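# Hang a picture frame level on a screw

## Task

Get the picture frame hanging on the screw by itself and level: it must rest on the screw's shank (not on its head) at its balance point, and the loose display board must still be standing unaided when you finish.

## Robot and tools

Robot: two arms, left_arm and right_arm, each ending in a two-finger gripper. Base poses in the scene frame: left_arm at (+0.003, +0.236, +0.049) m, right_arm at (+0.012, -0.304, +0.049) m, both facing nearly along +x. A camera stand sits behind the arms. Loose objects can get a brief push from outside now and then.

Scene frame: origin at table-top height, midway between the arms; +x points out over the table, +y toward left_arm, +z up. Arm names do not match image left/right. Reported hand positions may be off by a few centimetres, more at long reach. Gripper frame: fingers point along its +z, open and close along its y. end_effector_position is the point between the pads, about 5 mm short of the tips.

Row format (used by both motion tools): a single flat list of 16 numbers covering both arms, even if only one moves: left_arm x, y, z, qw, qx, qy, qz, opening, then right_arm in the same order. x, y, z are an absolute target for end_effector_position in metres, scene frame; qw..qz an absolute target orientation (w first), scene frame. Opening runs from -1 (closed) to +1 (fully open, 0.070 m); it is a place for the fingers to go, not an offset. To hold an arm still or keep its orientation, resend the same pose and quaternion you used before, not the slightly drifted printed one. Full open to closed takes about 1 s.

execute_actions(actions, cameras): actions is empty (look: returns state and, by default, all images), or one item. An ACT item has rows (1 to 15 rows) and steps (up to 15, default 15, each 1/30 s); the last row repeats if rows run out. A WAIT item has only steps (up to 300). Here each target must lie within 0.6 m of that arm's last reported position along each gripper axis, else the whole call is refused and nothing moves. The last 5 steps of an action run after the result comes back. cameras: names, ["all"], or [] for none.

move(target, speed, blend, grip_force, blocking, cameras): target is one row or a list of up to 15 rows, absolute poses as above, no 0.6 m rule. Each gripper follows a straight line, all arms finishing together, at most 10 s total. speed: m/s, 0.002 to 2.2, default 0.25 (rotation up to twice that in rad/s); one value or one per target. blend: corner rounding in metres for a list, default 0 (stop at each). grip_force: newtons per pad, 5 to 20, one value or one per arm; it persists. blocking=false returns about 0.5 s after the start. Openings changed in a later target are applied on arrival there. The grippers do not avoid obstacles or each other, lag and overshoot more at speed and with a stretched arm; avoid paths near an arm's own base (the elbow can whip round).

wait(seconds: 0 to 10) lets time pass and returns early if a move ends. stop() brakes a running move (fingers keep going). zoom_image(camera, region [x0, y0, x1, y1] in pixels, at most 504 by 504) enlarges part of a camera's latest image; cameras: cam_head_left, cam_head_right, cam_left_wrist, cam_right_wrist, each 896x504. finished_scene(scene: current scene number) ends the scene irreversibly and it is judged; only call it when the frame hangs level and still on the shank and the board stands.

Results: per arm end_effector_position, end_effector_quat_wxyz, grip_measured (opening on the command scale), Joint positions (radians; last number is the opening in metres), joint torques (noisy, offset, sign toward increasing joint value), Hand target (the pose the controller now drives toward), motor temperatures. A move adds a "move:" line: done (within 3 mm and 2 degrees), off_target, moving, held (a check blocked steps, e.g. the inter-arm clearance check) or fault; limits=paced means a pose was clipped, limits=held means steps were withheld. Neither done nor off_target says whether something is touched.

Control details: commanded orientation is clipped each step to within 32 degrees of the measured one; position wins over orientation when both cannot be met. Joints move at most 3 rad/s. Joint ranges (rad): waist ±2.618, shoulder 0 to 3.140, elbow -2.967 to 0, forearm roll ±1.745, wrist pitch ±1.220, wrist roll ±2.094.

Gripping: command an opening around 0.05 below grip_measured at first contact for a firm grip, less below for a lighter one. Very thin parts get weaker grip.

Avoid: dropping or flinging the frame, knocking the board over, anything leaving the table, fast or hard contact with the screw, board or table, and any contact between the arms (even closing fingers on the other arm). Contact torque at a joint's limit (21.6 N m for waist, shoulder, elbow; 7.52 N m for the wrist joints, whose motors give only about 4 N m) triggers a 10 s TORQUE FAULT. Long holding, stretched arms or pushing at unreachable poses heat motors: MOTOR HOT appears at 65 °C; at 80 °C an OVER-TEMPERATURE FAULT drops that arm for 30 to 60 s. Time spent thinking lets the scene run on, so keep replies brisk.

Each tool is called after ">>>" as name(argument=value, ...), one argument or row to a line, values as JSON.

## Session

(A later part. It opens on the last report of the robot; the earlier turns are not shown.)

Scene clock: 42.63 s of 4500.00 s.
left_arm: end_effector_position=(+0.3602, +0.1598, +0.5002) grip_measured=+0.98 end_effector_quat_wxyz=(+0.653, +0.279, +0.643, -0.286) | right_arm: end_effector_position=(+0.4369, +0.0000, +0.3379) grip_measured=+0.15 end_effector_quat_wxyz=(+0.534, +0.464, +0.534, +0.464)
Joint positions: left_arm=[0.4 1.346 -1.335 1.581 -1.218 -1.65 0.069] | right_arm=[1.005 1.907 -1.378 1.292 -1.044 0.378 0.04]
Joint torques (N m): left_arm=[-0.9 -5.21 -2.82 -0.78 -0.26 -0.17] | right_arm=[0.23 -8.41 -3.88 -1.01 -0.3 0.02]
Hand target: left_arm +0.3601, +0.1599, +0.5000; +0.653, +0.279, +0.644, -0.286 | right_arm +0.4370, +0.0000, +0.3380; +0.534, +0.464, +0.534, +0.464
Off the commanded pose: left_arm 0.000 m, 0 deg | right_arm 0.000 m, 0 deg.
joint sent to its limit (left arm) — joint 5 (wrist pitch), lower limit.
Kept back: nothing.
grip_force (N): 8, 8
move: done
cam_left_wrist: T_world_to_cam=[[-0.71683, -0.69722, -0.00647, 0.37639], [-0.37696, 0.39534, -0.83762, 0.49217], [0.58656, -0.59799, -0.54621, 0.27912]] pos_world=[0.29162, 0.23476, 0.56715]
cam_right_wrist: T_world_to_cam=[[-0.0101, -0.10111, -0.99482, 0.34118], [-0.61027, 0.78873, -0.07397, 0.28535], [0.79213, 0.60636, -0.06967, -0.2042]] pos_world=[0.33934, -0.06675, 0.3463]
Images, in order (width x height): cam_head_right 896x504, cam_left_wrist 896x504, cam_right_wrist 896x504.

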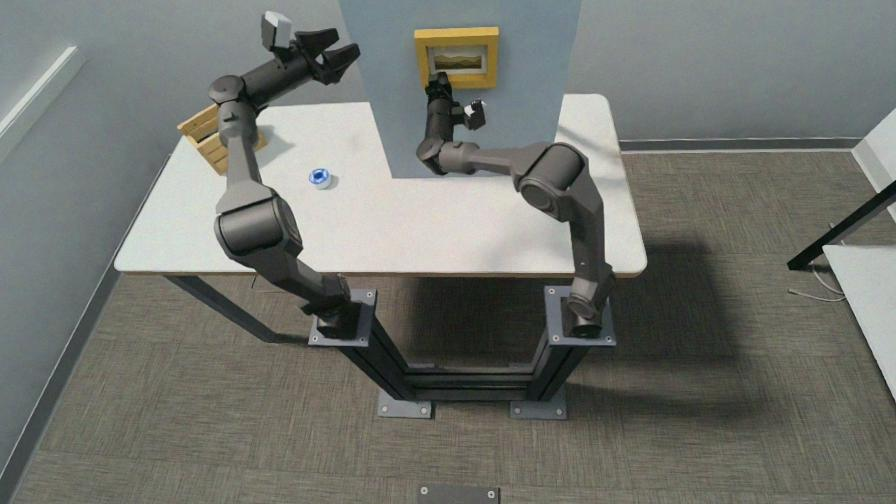

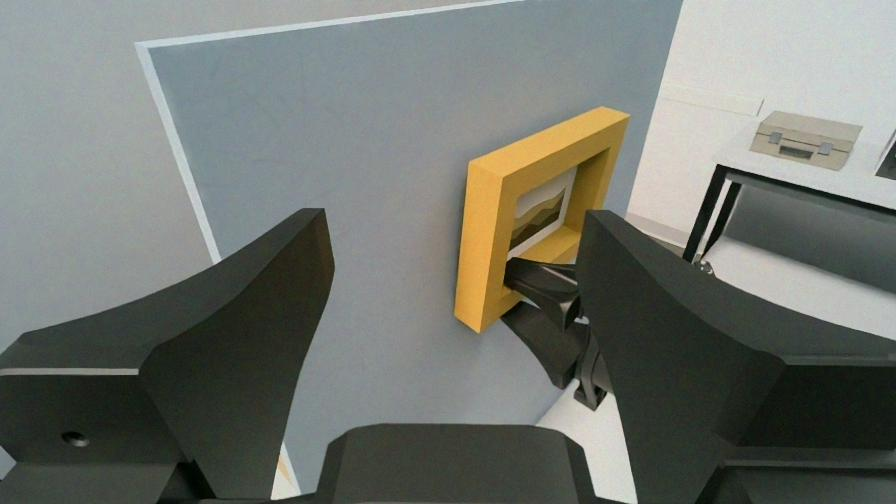

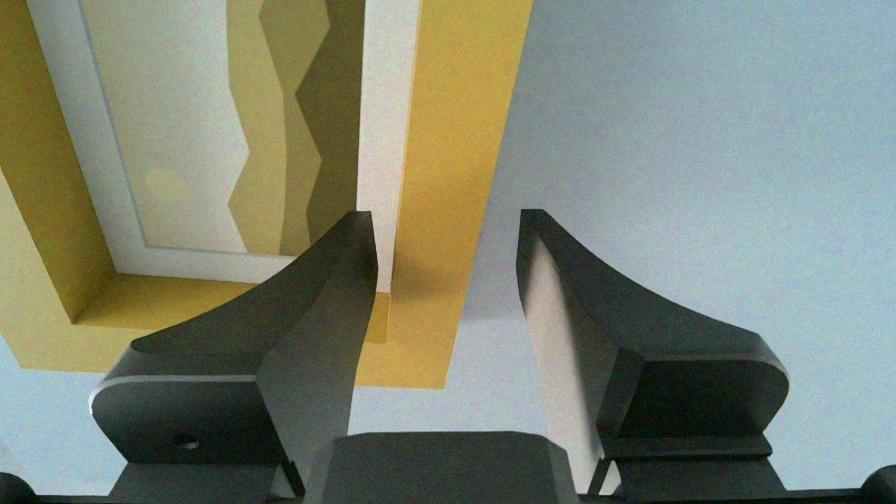

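>>> move(
  target=[
    [0.36,0.16,0.5,0.652,0.280,0.643,-0.287,1,0.437,0.0207,0.343,0.5337,0.4639,0.5337,0.4639,0.15],
  ],
  speed=0.04,
  cameras=["cam_left_wrist","cam_right_wrist","cam_head_right"],
)

>>> zoom_image(
  camera="cam_head_right",
  region=[390, 0, 530, 140],
)

>>> zoom_image(
  camera="cam_left_wrist",
  region=[430, 70, 670, 350],
)

>>> move(
  target=[
    [0.36,0.16,0.5,0.652,0.280,0.643,-0.287,1,0.437,0.0,0.341,0.5337,0.4639,0.5337,0.4639,0.15],
  ],
  speed=0.04,
  cameras=["cam_left_wrist","cam_right_wrist","cam_head_right"],
)

>>> zoom_image(
  camera="cam_head_right",
  region=[390, 0, 530, 140],
)

>>> zoom_image(
  camera="cam_left_wrist",
  region=[430, 70, 670, 350],
)

Scene clock: 44.17 s of 4500.00 s.
left_arm: end_effector_position=(+0.3602, +0.1598, +0.5002) grip_measured=+0.98 end_effector_quat_wxyz=(+0.653, +0.279, +0.643, -0.286) | right_arm: end_effector_position=(+0.4371, +0.0209, +0.3432) grip_measured=+0.15 end_effector_quat_wxyz=(+0.534, +0.464, +0.534, +0.464)
Joint positions: left_arm=[0.4 1.346 -1.335 1.581 -1.218 -1.65 0.069] | right_arm=[1.035 1.961 -1.484 1.337 -1.058 0.312 0.04]
Joint torques (N m): left_arm=[-0.76 -4.85 -2.81 -0.79 -0.24 -0.18] | right_arm=[0.21 -7.92 -3.48 -1.09 -0.28 0.09]
Hand target: left_arm +0.3601, +0.1599, +0.5000; +0.653, +0.279, +0.644, -0.286 | right_arm +0.4370, +0.0207, +0.3430; +0.534, +0.464, +0.534, +0.464
Off the commanded pose: left_arm 0.000 m, 0 deg | right_arm 0.000 m, 0 deg.
joint sent to its limit (left arm) — joint 5 (wrist pitch), lower limit.
Kept back: nothing.
grip_force (N): 8, 8
move: done
cam_left_wrist: T_world_to_cam=[[-0.71683, -0.69722, -0.00647, 0.37639], [-0.37696, 0.39534, -0.83762, 0.49217], [0.58656, -0.59799, -0.54621, 0.27912]] pos_world=[0.29162, 0.23476, 0.56715]
cam_right_wrist: T_world_to_cam=[[-0.00985, -0.10057, -0.99488, 0.34853], [-0.61036, 0.78869, -0.07369, 0.26925], [0.79206, 0.60651, -0.06915, -0.21674]] pos_world=[0.33944, -0.04584, 0.3516]
Images, in order (width x height): cam_head_right 896x504, cam_left_wrist 896x504, cam_right_wrist 896x504.

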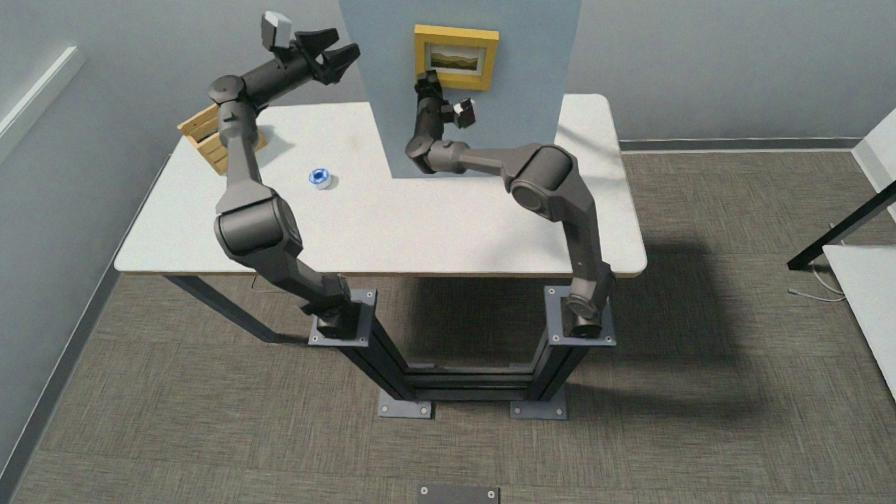

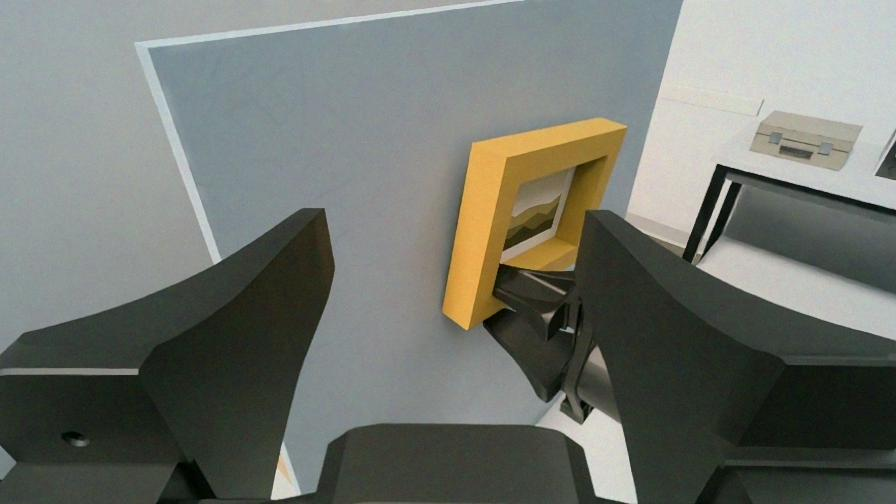

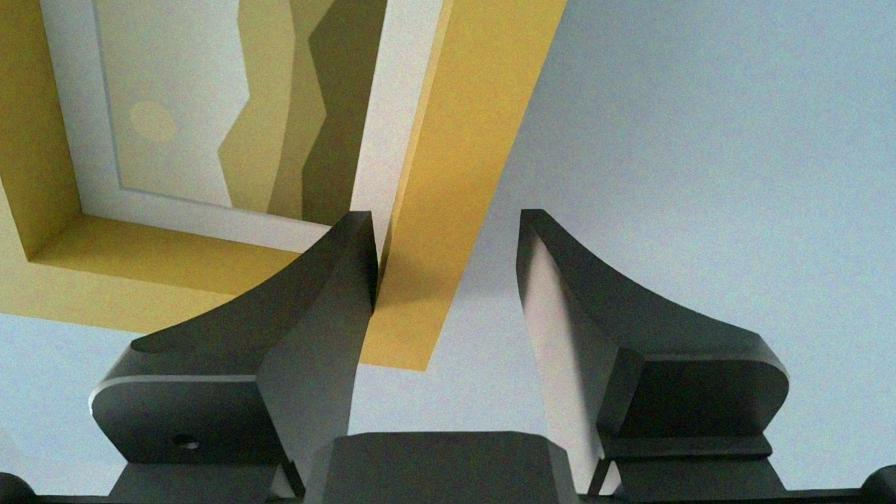

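Scaled by 3.600 from the camera's image (finer frame: 1280x720).

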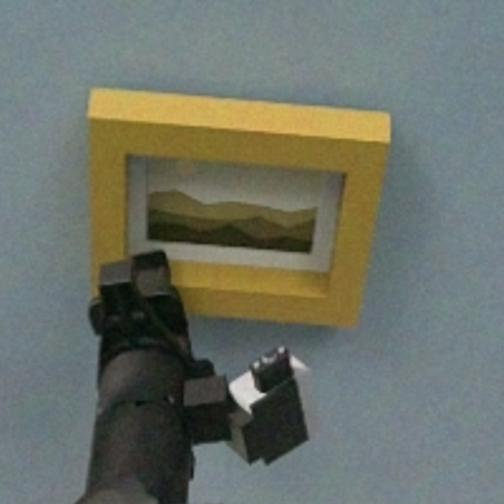

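Scaled by 1.800 from the camera's image (finer frame: 1280x720).

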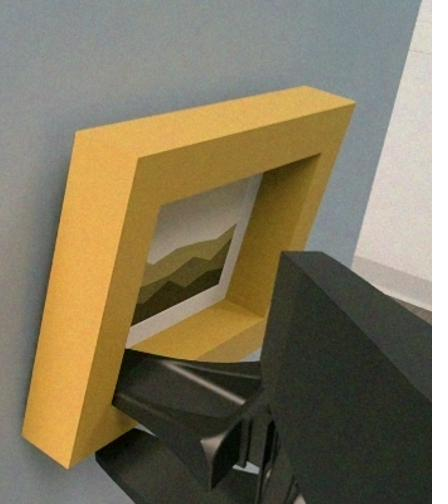

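Scene clock: 44.93 s of 4500.00 s.
left_arm: end_effector_position=(+0.3602, +0.1598, +0.5002) grip_measured=+0.98 end_effector_quat_wxyz=(+0.653, +0.279, +0.643, -0.286) | right_arm: end_effector_position=(+0.4370, -0.0004, +0.3410) grip_measured=+0.15 end_effector_quat_wxyz=(+0.534, +0.464, +0.534, +0.464)
Joint positions: left_arm=[0.4 1.346 -1.335 1.581 -1.218 -1.65 0.069] | right_arm=[1.005 1.903 -1.384 1.298 -1.042 0.366 0.04]
Joint torques (N m): left_arm=[-0.64 -4.75 -2.9 -0.77 -0.26 -0.14] | right_arm=[0.53 -8.1 -4.18 -0.97 -0.3 -0.09]
Hand target: left_arm +0.3601, +0.1599, +0.5000; +0.653, +0.279, +0.644, -0.286 | right_arm +0.4370, +0.0000, +0.3410; +0.534, +0.464, +0.534, +0.464
Off the commanded pose: left_arm 0.000 m, 0 deg | right_arm 0.000 m, 0 deg.
joint sent to its limit (left arm) — joint 5 (wrist pitch), lower limit.
Kept back: nothing.
grip_force (N): 8, 8
move: done
cam_left_wrist: T_world_to_cam=[[-0.71683, -0.69722, -0.00647, 0.37639], [-0.37696, 0.39534, -0.83762, 0.49217], [0.58656, -0.59799, -0.54621, 0.27912]] pos_world=[0.29162, 0.23476, 0.56715]
cam_right_wrist: T_world_to_cam=[[-0.00984, -0.10087, -0.99485, 0.34418], [-0.60974, 0.78914, -0.07399, 0.28567], [0.79254, 0.60587, -0.06927, -0.20412]] pos_world=[0.33934, -0.06705, 0.3494]
Images, in order (width x height): cam_head_right 896x504, cam_left_wrist 896x504, cam_right_wrist 896x504.

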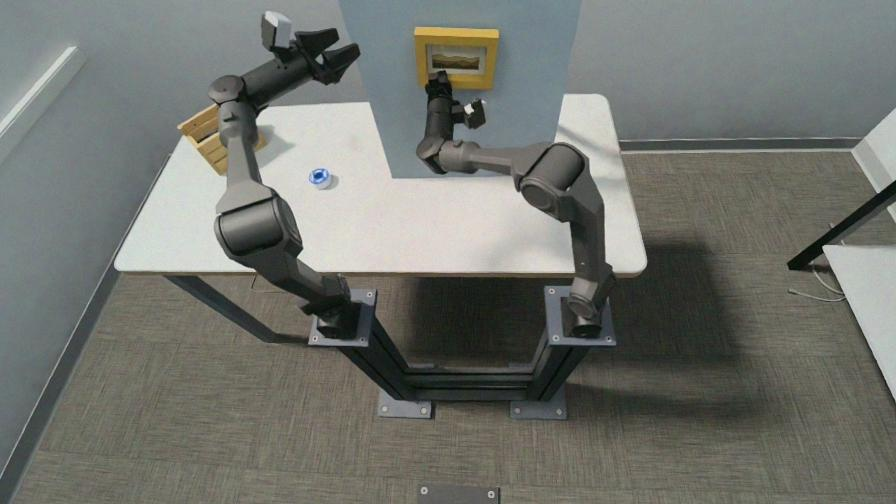

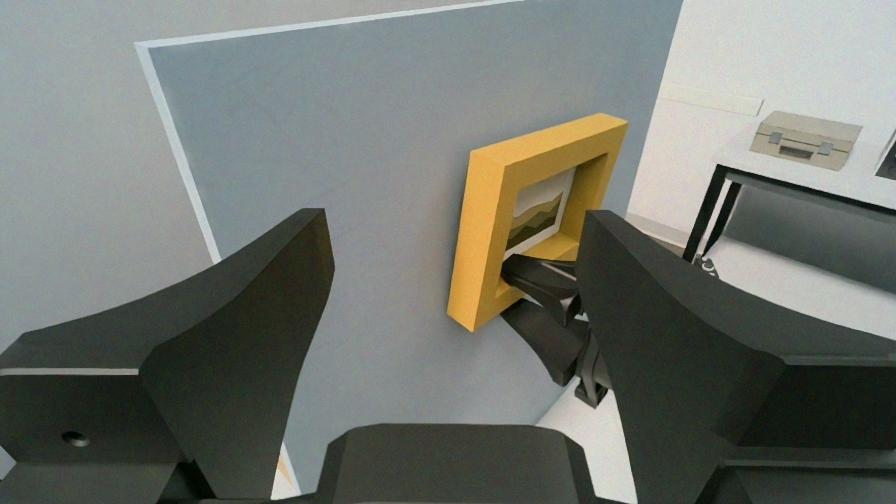

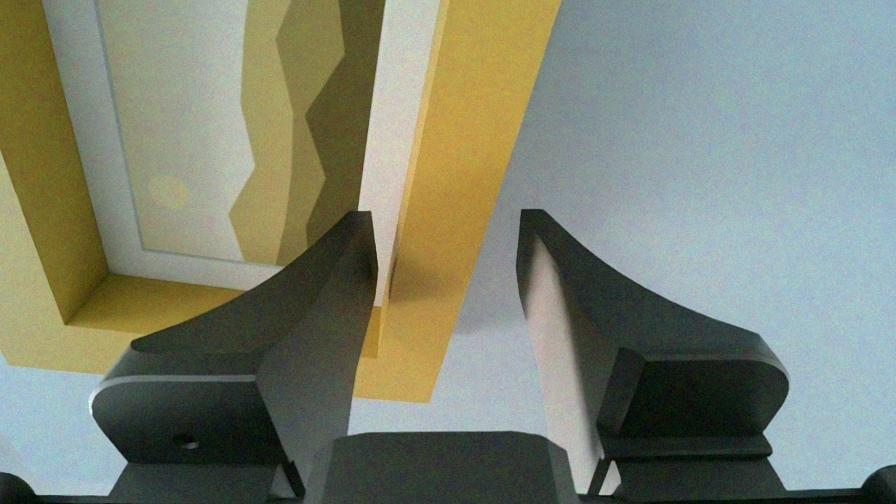

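Scaled by 3.600 from the camera's image (finer frame: 1280x720).

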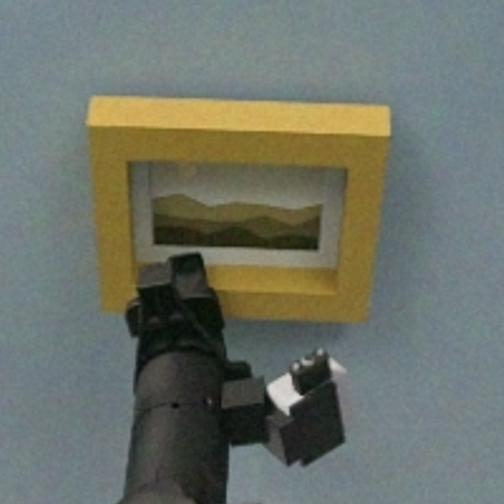

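Scaled by 1.800 from the camera's image (finer frame: 1280x720).

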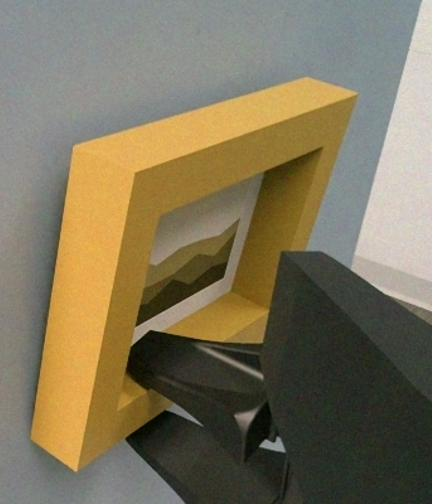

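>>> move(
  target=[
    [0.36,0.16,0.5,0.652,0.280,0.643,-0.287,1,0.437,-0.02,0.339,0.5,0.5,0.5,0.5,0.15],
    [0.36,0.16,0.5,0.652,0.280,0.643,-0.287,1,0.437,-0.073,0.338,0.5,0.5,0.5,0.5,0.15],
  ],
  blend=0.01,
  speed=0.1,
  cameras=["cam_left_wrist","cam_right_wrist","cam_head_right"],
)

>>> zoom_image(
  camera="cam_head_right",
  region=[390, 0, 530, 140],
)

>>> zoom_image(
  camera="cam_left_wrist",
  region=[430, 70, 670, 350],
)

Scene clock: 47.10 s of 4500.00 s.
left_arm: end_effector_position=(+0.3602, +0.1598, +0.5002) grip_measured=+0.98 end_effector_quat_wxyz=(+0.653, +0.279, +0.643, -0.286) | right_arm: end_effector_position=(+0.4371, -0.0738, +0.3380) grip_measured=+0.15 end_effector_quat_wxyz=(+0.500, +0.500, +0.500, +0.500)
Joint positions: left_arm=[0.4 1.346 -1.335 1.581 -1.218 -1.65 0.069] | right_arm=[0.872 1.718 -1.104 1.154 -0.963 0.66 0.04]
Joint torques (N m): left_arm=[-0.59 -4.75 -2.92 -0.77 -0.28 -0.17] | right_arm=[0.7 -5.74 -4.46 -0.79 -0.44 -0.22]
Hand target: left_arm +0.3601, +0.1599, +0.5000; +0.653, +0.279, +0.644, -0.286 | right_arm +0.4370, -0.0730, +0.3380; +0.500, +0.500, +0.500, +0.500
Off the commanded pose: left_arm 0.000 m, 0 deg | right_arm 0.001 m, 0 deg.
joint sent to its limit (left arm) — joint 5 (wrist pitch), lower limit.
Kept back: nothing.
grip_force (N): 8, 8
move: done
cam_left_wrist: T_world_to_cam=[[-0.71683, -0.69722, -0.00647, 0.37639], [-0.37696, 0.39534, -0.83762, 0.49217], [0.58656, -0.59799, -0.54621, 0.27912]] pos_world=[0.29162, 0.23476, 0.56715]
cam_right_wrist: T_world_to_cam=[[-0.00969, 0.03869, -0.9992, 0.34554], [-0.60948, 0.79196, 0.03658, 0.30622], [0.79274, 0.60935, 0.0159, -0.18853]] pos_world=[0.33944, -0.141, 0.33706]
Images, in order (width x height): cam_head_right 896x504, cam_left_wrist 896x504, cam_right_wrist 896x504.

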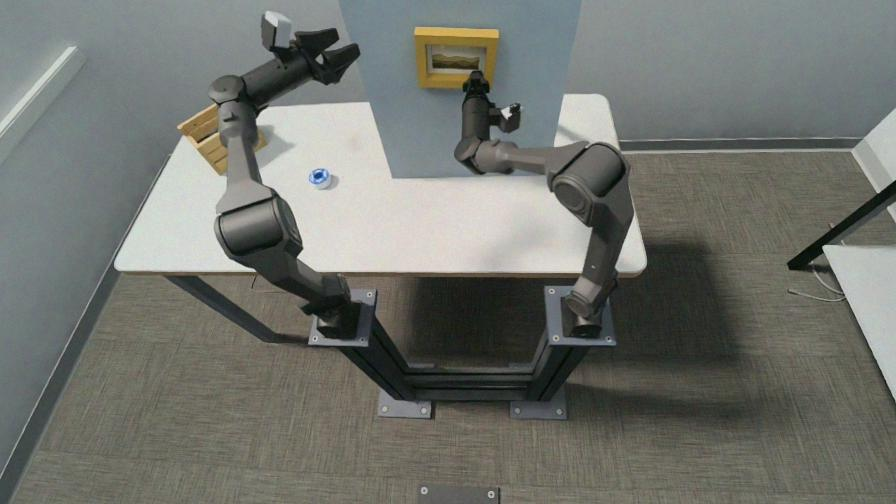

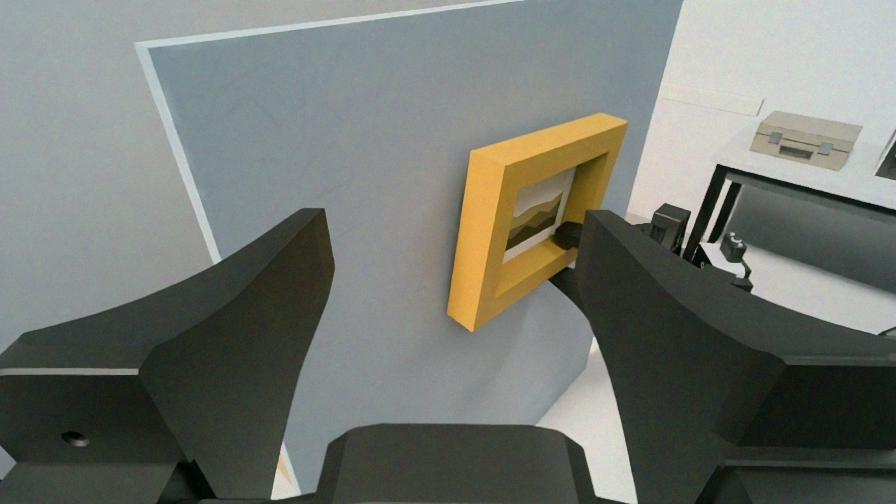

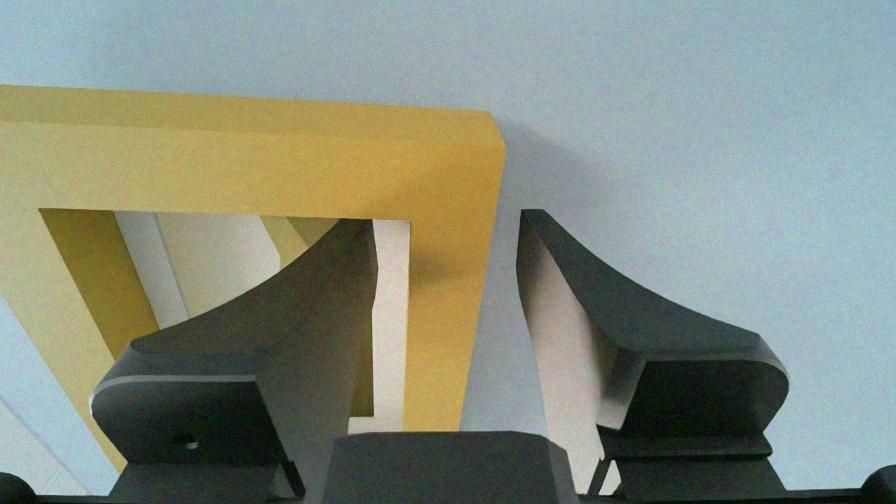

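Scaled by 3.600 from the camera's image (finer frame: 1280x720).

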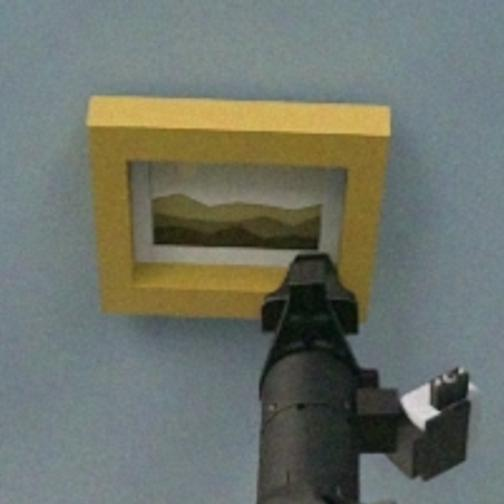

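Scaled by 1.800 from the camera's image (finer frame: 1280x720).

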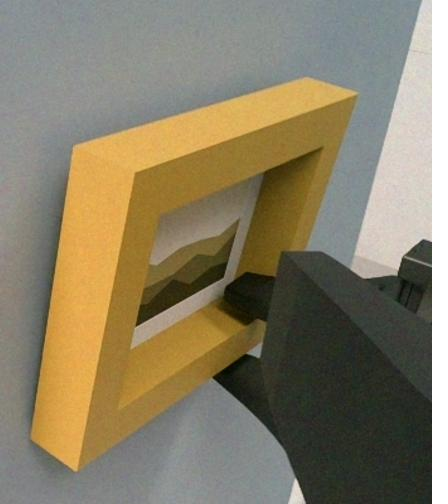

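>>> move(
  target=[
    [0.36,0.16,0.5,0.652,0.280,0.643,-0.287,1,0.437,-0.081,0.339,0.5,0.5,0.5,0.5,0.15],
  ],
  speed=0.03,
  cameras=["cam_left_wrist","cam_right_wrist","cam_head_right"],
)

>>> zoom_image(
  camera="cam_head_right",
  region=[390, 0, 530, 140],
)

>>> zoom_image(
  camera="cam_left_wrist",
  region=[430, 70, 670, 350],
)

Scene clock: 48.00 s of 4500.00 s.
left_arm: end_effector_position=(+0.3602, +0.1598, +0.5002) grip_measured=+0.98 end_effector_quat_wxyz=(+0.653, +0.279, +0.643, -0.286) | right_arm: end_effector_position=(+0.4370, -0.0809, +0.3391) grip_measured=+0.15 end_effector_quat_wxyz=(+0.500, +0.500, +0.500, +0.500)
Joint positions: left_arm=[0.4 1.346 -1.335 1.581 -1.218 -1.65 0.069] | right_arm=[0.856 1.699 -1.082 1.139 -0.95 0.67 0.04]
Joint torques (N m): left_arm=[-0.7 -4.66 -2.79 -0.77 -0.27 -0.17] | right_arm=[0.07 -7.05 -3.41 -0.81 -0.47 0.16]
Hand target: left_arm +0.3601, +0.1599, +0.5000; +0.653, +0.279, +0.644, -0.286 | right_arm +0.4370, -0.0810, +0.3390; +0.500, +0.500, +0.500, +0.500
Off the commanded pose: left_arm 0.000 m, 0 deg | right_arm 0.000 m, 0 deg.
joint sent to its limit (left arm) — joint 5 (wrist pitch), lower limit.
Kept back: nothing.
grip_force (N): 8, 8
move: done
cam_left_wrist: T_world_to_cam=[[-0.71683, -0.69722, -0.00647, 0.37639], [-0.37696, 0.39534, -0.83762, 0.49217], [0.58656, -0.59799, -0.54621, 0.27912]] pos_world=[0.29162, 0.23476, 0.56715]
cam_right_wrist: T_world_to_cam=[[-0.00977, 0.03854, -0.99921, 0.34682], [-0.61051, 0.79117, 0.03648, 0.31215], [0.79195, 0.61038, 0.0158, -0.1837]] pos_world=[0.33944, -0.1482, 0.33806]
Images, in order (width x height): cam_head_right 896x504, cam_left_wrist 896x504, cam_right_wrist 896x504.

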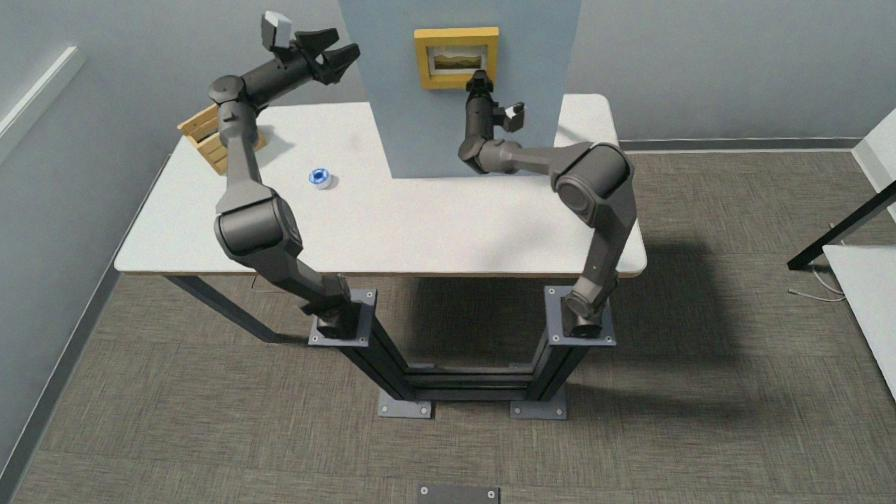

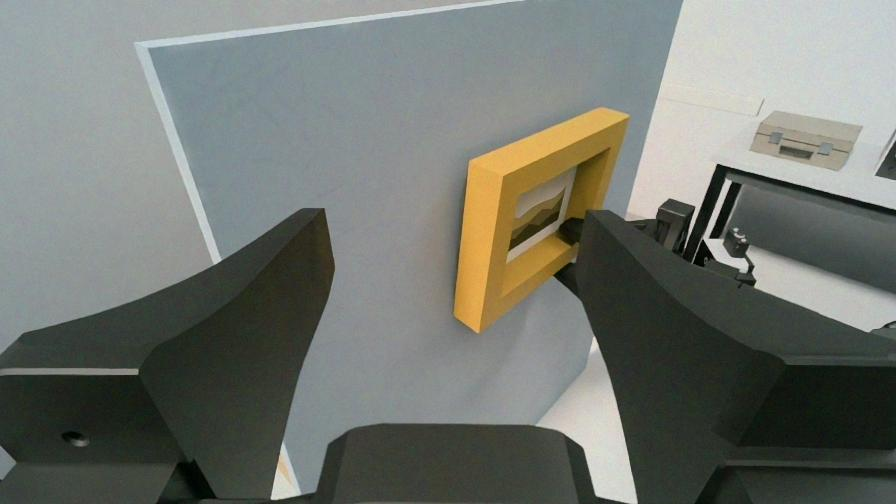

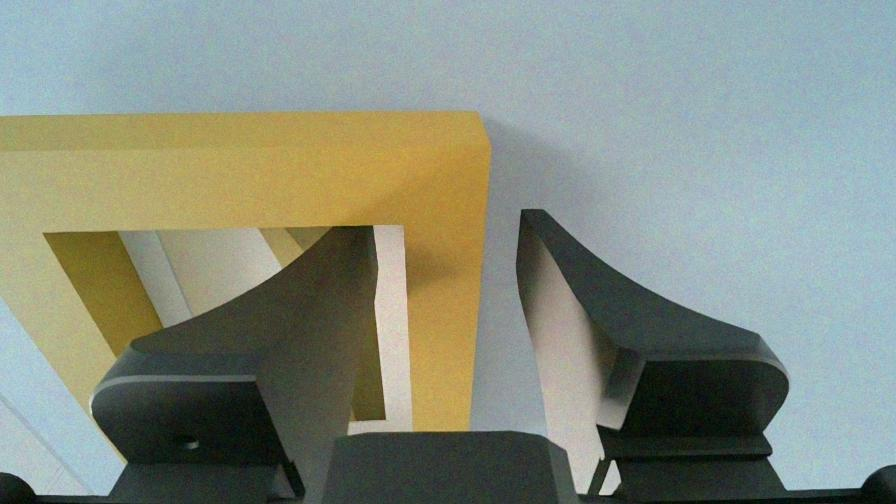

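Scaled by 3.600 from the camera's image (finer frame: 1280x720).

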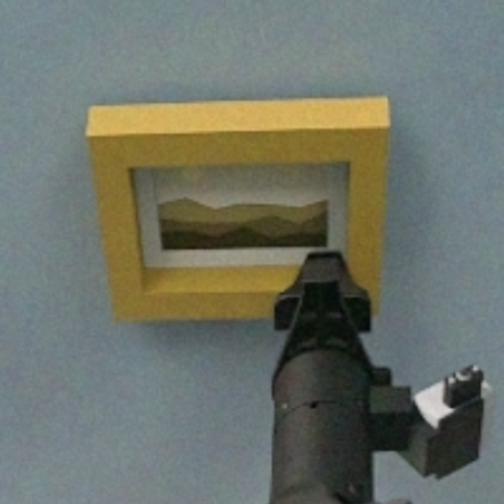

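Scaled by 1.800 from the camera's image (finer frame: 1280x720).

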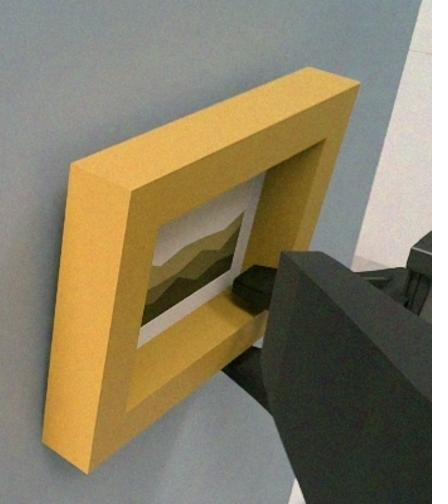

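>>> zoom_image(
  camera="cam_head_right",
  region=[385, 150, 565, 200],
)

>>> zoom_image(
  camera="cam_left_wrist",
  region=[120, 0, 540, 60],
)

Scaled by 2.800 from the camera's image (finer frame: 1280x720).

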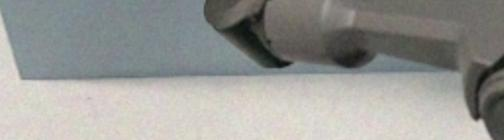

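Scaled by 1.200 from the camera's image (finer frame: 1280x720).

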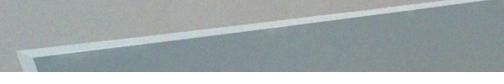

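>>> move(
  target=[
    [0.36,0.16,0.5,0.652,0.280,0.643,-0.287,1,0.437,-0.0817,0.339,0.5,0.5,0.5,0.5,0.15],
    [0.36,0.16,0.5,0.652,0.280,0.643,-0.287,1,0.437,-0.07,0.339,0.5,0.5,0.5,0.5,0.15],
    [0.36,0.16,0.5,0.652,0.280,0.643,-0.287,1,0.34,-0.07,0.339,0.5,0.5,0.5,0.5,0.15],
    [0.36,0.2,0.5,0.652,0.280,0.643,-0.287,1,0.3,-0.2,0.4,0.612,-0.354,0.612,0.354,1],
    [0.36,0.2,0.5,0.652,0.280,0.643,-0.287,1,0.36,-0.24,0.5,0.661,-0.263,0.649,0.270,1],
  ],
  speed=[0.02,0.04,0.1,0.4,0.4],
  cameras=["all"],
)

>>> zoom_image(
  camera="cam_head_right",
  region=[390, 0, 530, 140],
)

>>> zoom_image(
  camera="cam_right_wrist",
  region=[190, 60, 470, 340],
)

>>> zoom_image(
  camera="cam_head_left",
  region=[360, 0, 600, 180],
)

Scene clock: 57.40 s of 4500.00 s.
left_arm: end_effector_position=(+0.3603, +0.1995, +0.5000) grip_measured=+0.98 end_effector_quat_wxyz=(+0.671, +0.238, +0.657, -0.249) | right_arm: end_effector_position=(+0.3601, -0.2401, +0.5000) grip_measured=+0.98 end_effector_quat_wxyz=(+0.661, -0.263, +0.649, +0.270)
Joint positions: left_arm=[0.521 1.319 -1.304 1.572 -1.218 -1.646 0.069] | right_arm=[-0.423 1.3 -1.292 -1.58 -1.219 1.651 0.069]
Joint torques (N m): left_arm=[0.47 -4.68 -3.02 -0.97 -0.27 0.03] | right_arm=[0.7 -3.67 -3.4 1.13 0.03 -0.12]
Hand target: left_arm +0.3603, +0.1995, +0.5000; +0.671, +0.238, +0.657, -0.248 | right_arm +0.3600, -0.2400, +0.5000; +0.661, -0.263, +0.649, +0.270
Off the commanded pose: left_arm 0.001 m, 7 deg | right_arm 0.000 m, 0 deg.
joint sent to its limit (left arm) — joint 5 (wrist pitch), lower limit.
Kept back: nothing.
grip_force (N): 8, 8
move: off_target (left_arm); target 4's new opening was sent with right_arm's hand 0.001 m and 13 deg from that target
cam_left_wrist: T_world_to_cam=[[-0.62839, -0.77789, -0.00387, 0.38705], [-0.41826, 0.34206, -0.84146, 0.50375], [0.65589, -0.52715, -0.5403, 0.26071]] pos_world=[0.28292, 0.2662, 0.56625]
cam_right_wrist: T_world_to_cam=[[0.69094, -0.72171, -0.04168, -0.40062], [-0.45328, -0.3876, -0.80269, 0.46519], [0.56315, 0.5735, -0.59494, 0.35068]] pos_world=[0.29019, -0.30994, 0.56534]

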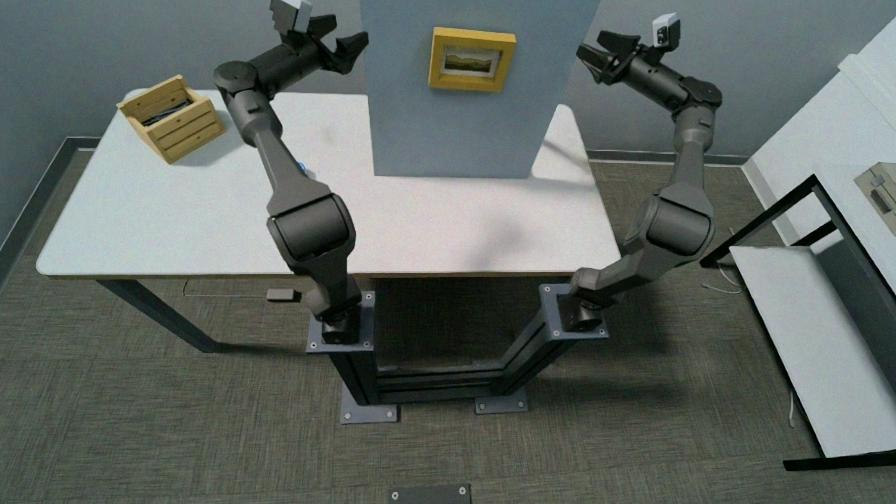

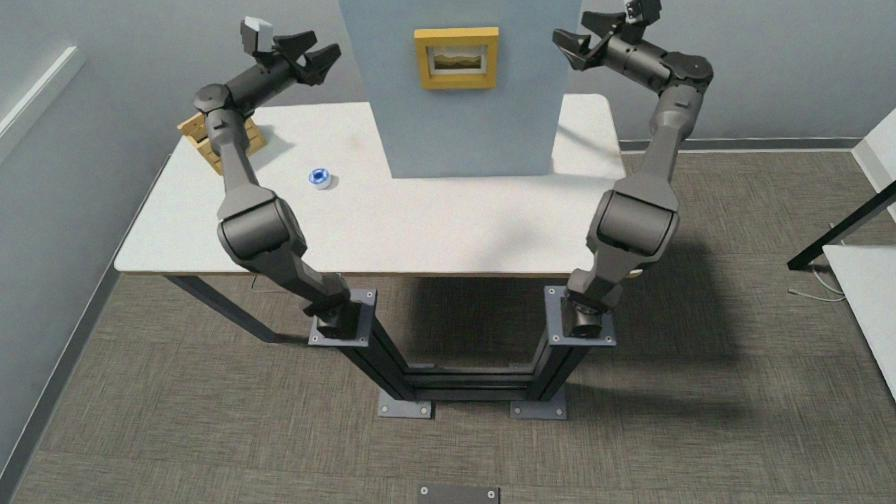

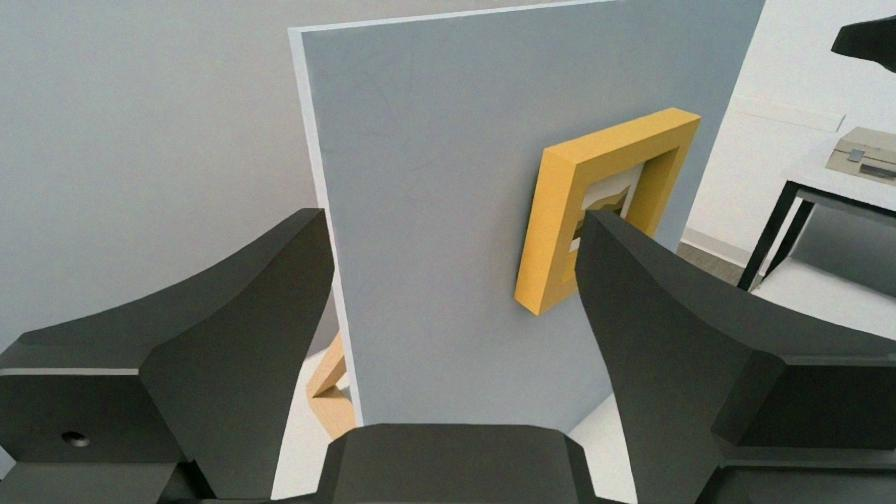

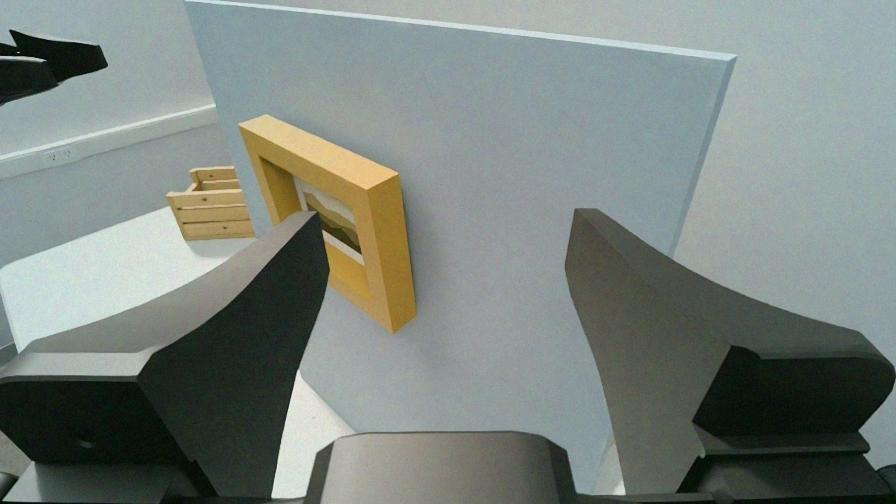

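Scaled by 3.600 from the camera's image (finer frame: 1280x720).

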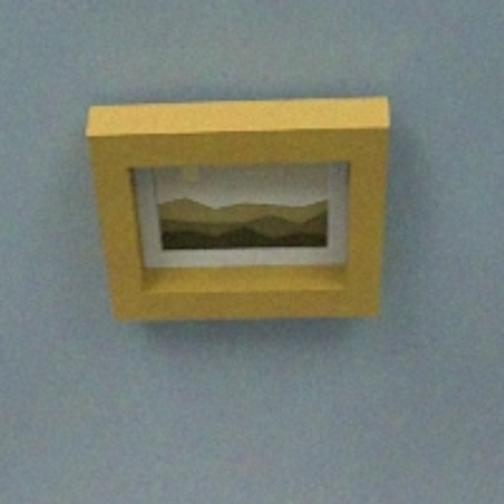

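Scaled by 1.800 from the camera's image (finer frame: 1280x720).

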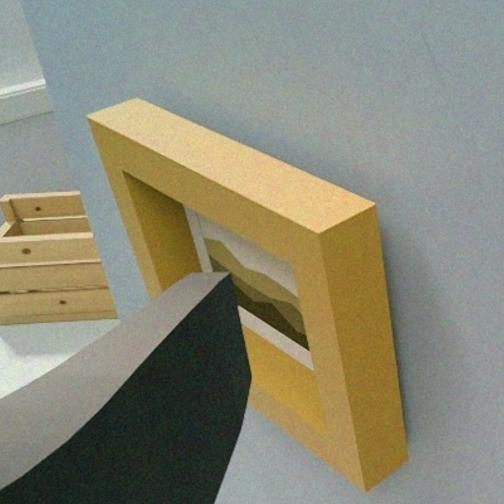

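Scaled by 2.100 from the camera's image (finer frame: 1280x720).

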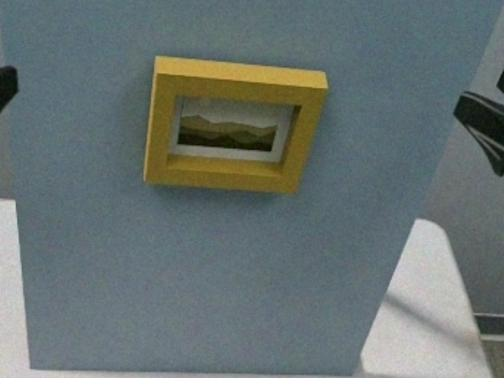

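>>> zoom_image(
  camera="cam_head_left",
  region=[420, 15, 530, 105],
)

>>> zoom_image(
  camera="cam_head_right",
  region=[405, 15, 515, 105],
)

>>> zoom_image(
  camera="cam_left_wrist",
  region=[500, 90, 710, 330],
)

>>> zoom_image(
  camera="cam_head_left",
  region=[360, 150, 550, 200],
)

Scaled by 4.582 from the camera's image (finer frame: 1280x720).

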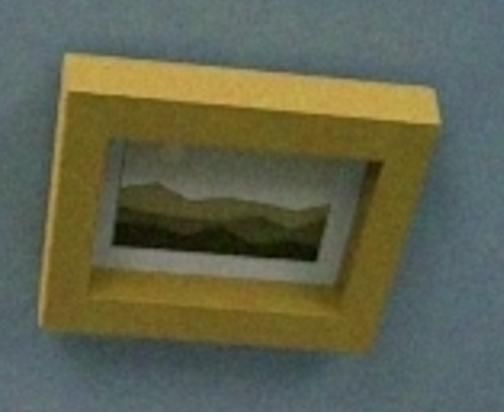

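Scaled by 4.582 from the camera's image (finer frame: 1280x720).

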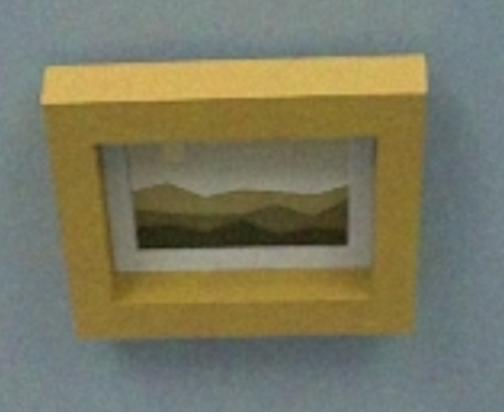

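Scaled by 2.100 from the camera's image (finer frame: 1280x720).

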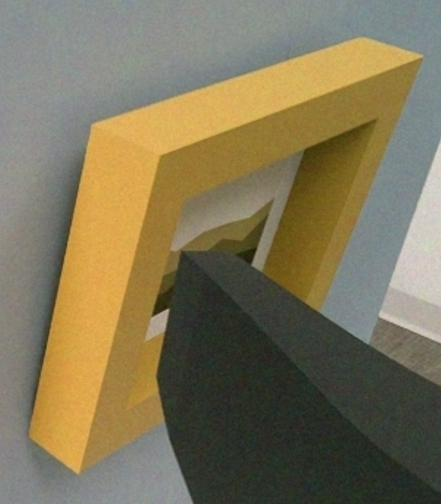

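Scaled by 2.653 from the camera's image (finer frame: 1280x720).

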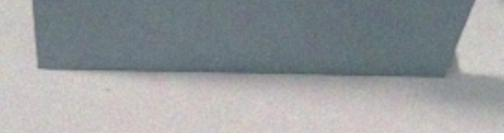

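>>> move(
  target=[
    [0.36,0.2,0.5,0.671,0.238,0.657,-0.248,1,0.36,-0.12,0.53,0.324,0,0.946,0,1],
    [0.36,0.2,0.5,0.671,0.238,0.657,-0.248,1,0.425,-0.05,0.52,0.324,0,0.946,0,1],
  ],
  speed=[0.3,0.12],
  blend=0.01,
  cameras=["all"],
)

>>> zoom_image(
  camera="cam_right_wrist",
  region=[250, 60, 650, 260],
)

Scene clock: 63.37 s of 4500.00 s.
left_arm: end_effector_position=(+0.3602, +0.2000, +0.5000) grip_measured=+0.98 end_effector_quat_wxyz=(+0.671, +0.238, +0.657, -0.248) | right_arm: end_effector_position=(+0.4251, -0.0507, +0.5196) grip_measured=+0.98 end_effector_quat_wxyz=(+0.532, -0.040, +0.838, +0.116)
Joint positions: left_arm=[0.522 1.318 -1.303 1.572 -1.218 -1.646 0.069] | right_arm=[0.77 1.871 -2.494 -0.47 1.216 0.553 0.069]
Joint torques (N m): left_arm=[0.45 -5.1 -2.28 -0.75 -0.22 -0.23] | right_arm=[0.66 -6.44 -3.48 -0.49 -0.62 0.11]
Hand target: left_arm +0.3600, +0.2000, +0.5000; +0.671, +0.238, +0.657, -0.248 | right_arm +0.4249, -0.0502, +0.5195; +0.532, -0.040, +0.838, +0.117
Off the commanded pose: left_arm 0.000 m, 0 deg | right_arm 0.001 m, 30 deg.
joint sent to its limit (left arm) — joint 5 (wrist pitch), lower limit.
joint sent to its limit (right arm) — joint 5 (wrist pitch), upper limit.
Kept back: nothing.
grip_force (N): 8, 8
move: off_target (right_arm); limits=paced
cam_left_wrist: T_world_to_cam=[[-0.62704, -0.77898, -0.00382, 0.38703], [-0.41888, 0.3413, -0.84146, 0.50394], [0.65678, -0.52603, -0.54031, 0.26045]] pos_world=[0.28272, 0.2665, 0.56625]
cam_right_wrist: T_world_to_cam=[[0.16434, -0.96921, -0.18335, -0.02305], [-0.88648, -0.06359, -0.45838, 0.60551], [0.43261, 0.23787, -0.86964, 0.39842]] pos_world=[0.3682, -0.0786, 0.61981]

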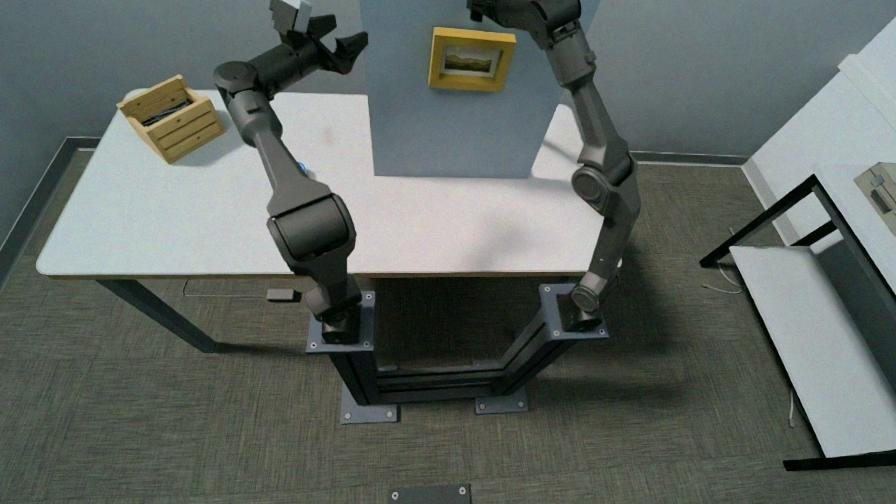

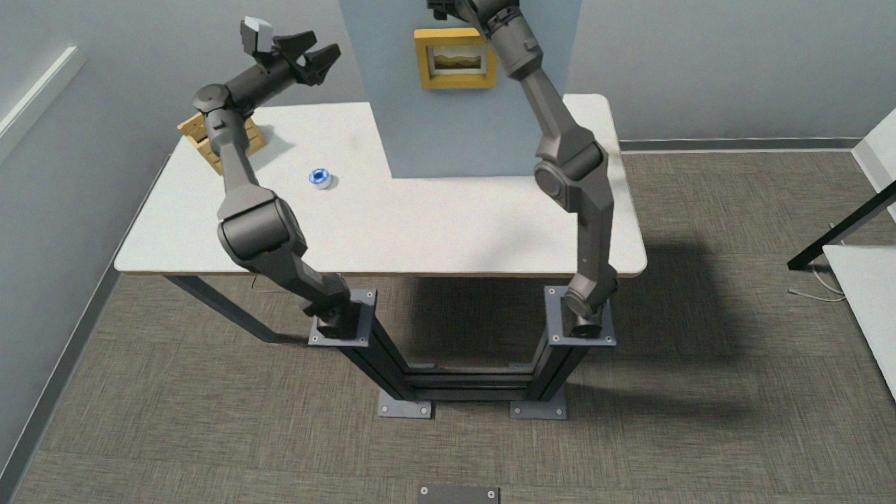

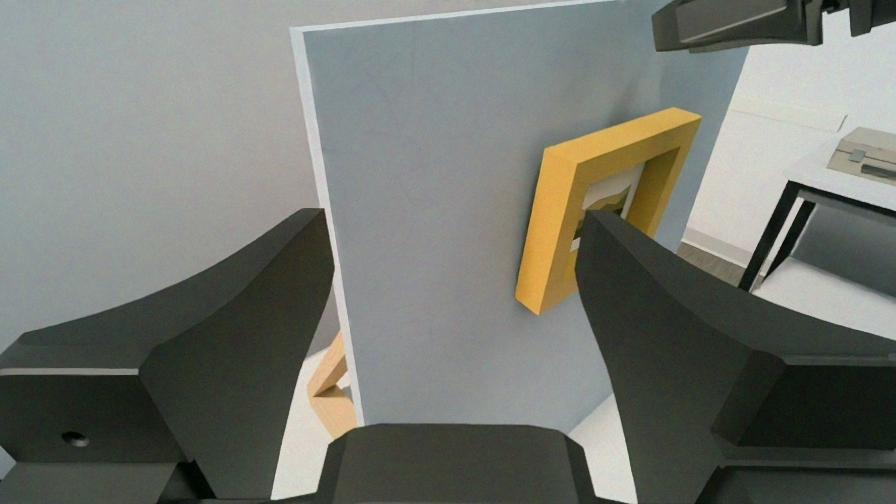

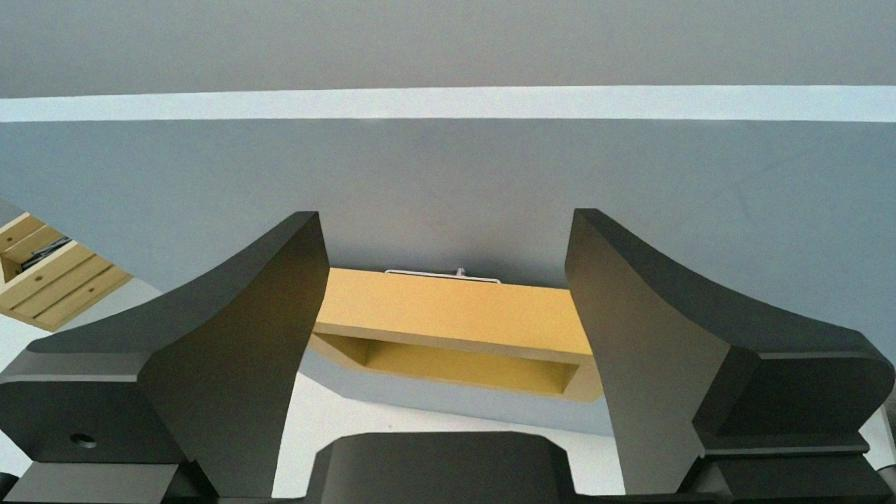

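Scaled by 1.260 from the camera's image (finer frame: 1280x720).

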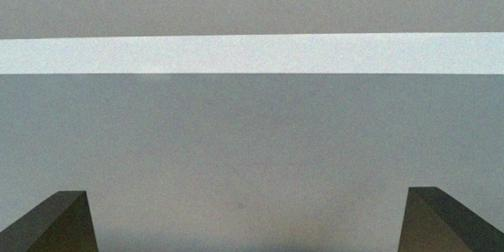

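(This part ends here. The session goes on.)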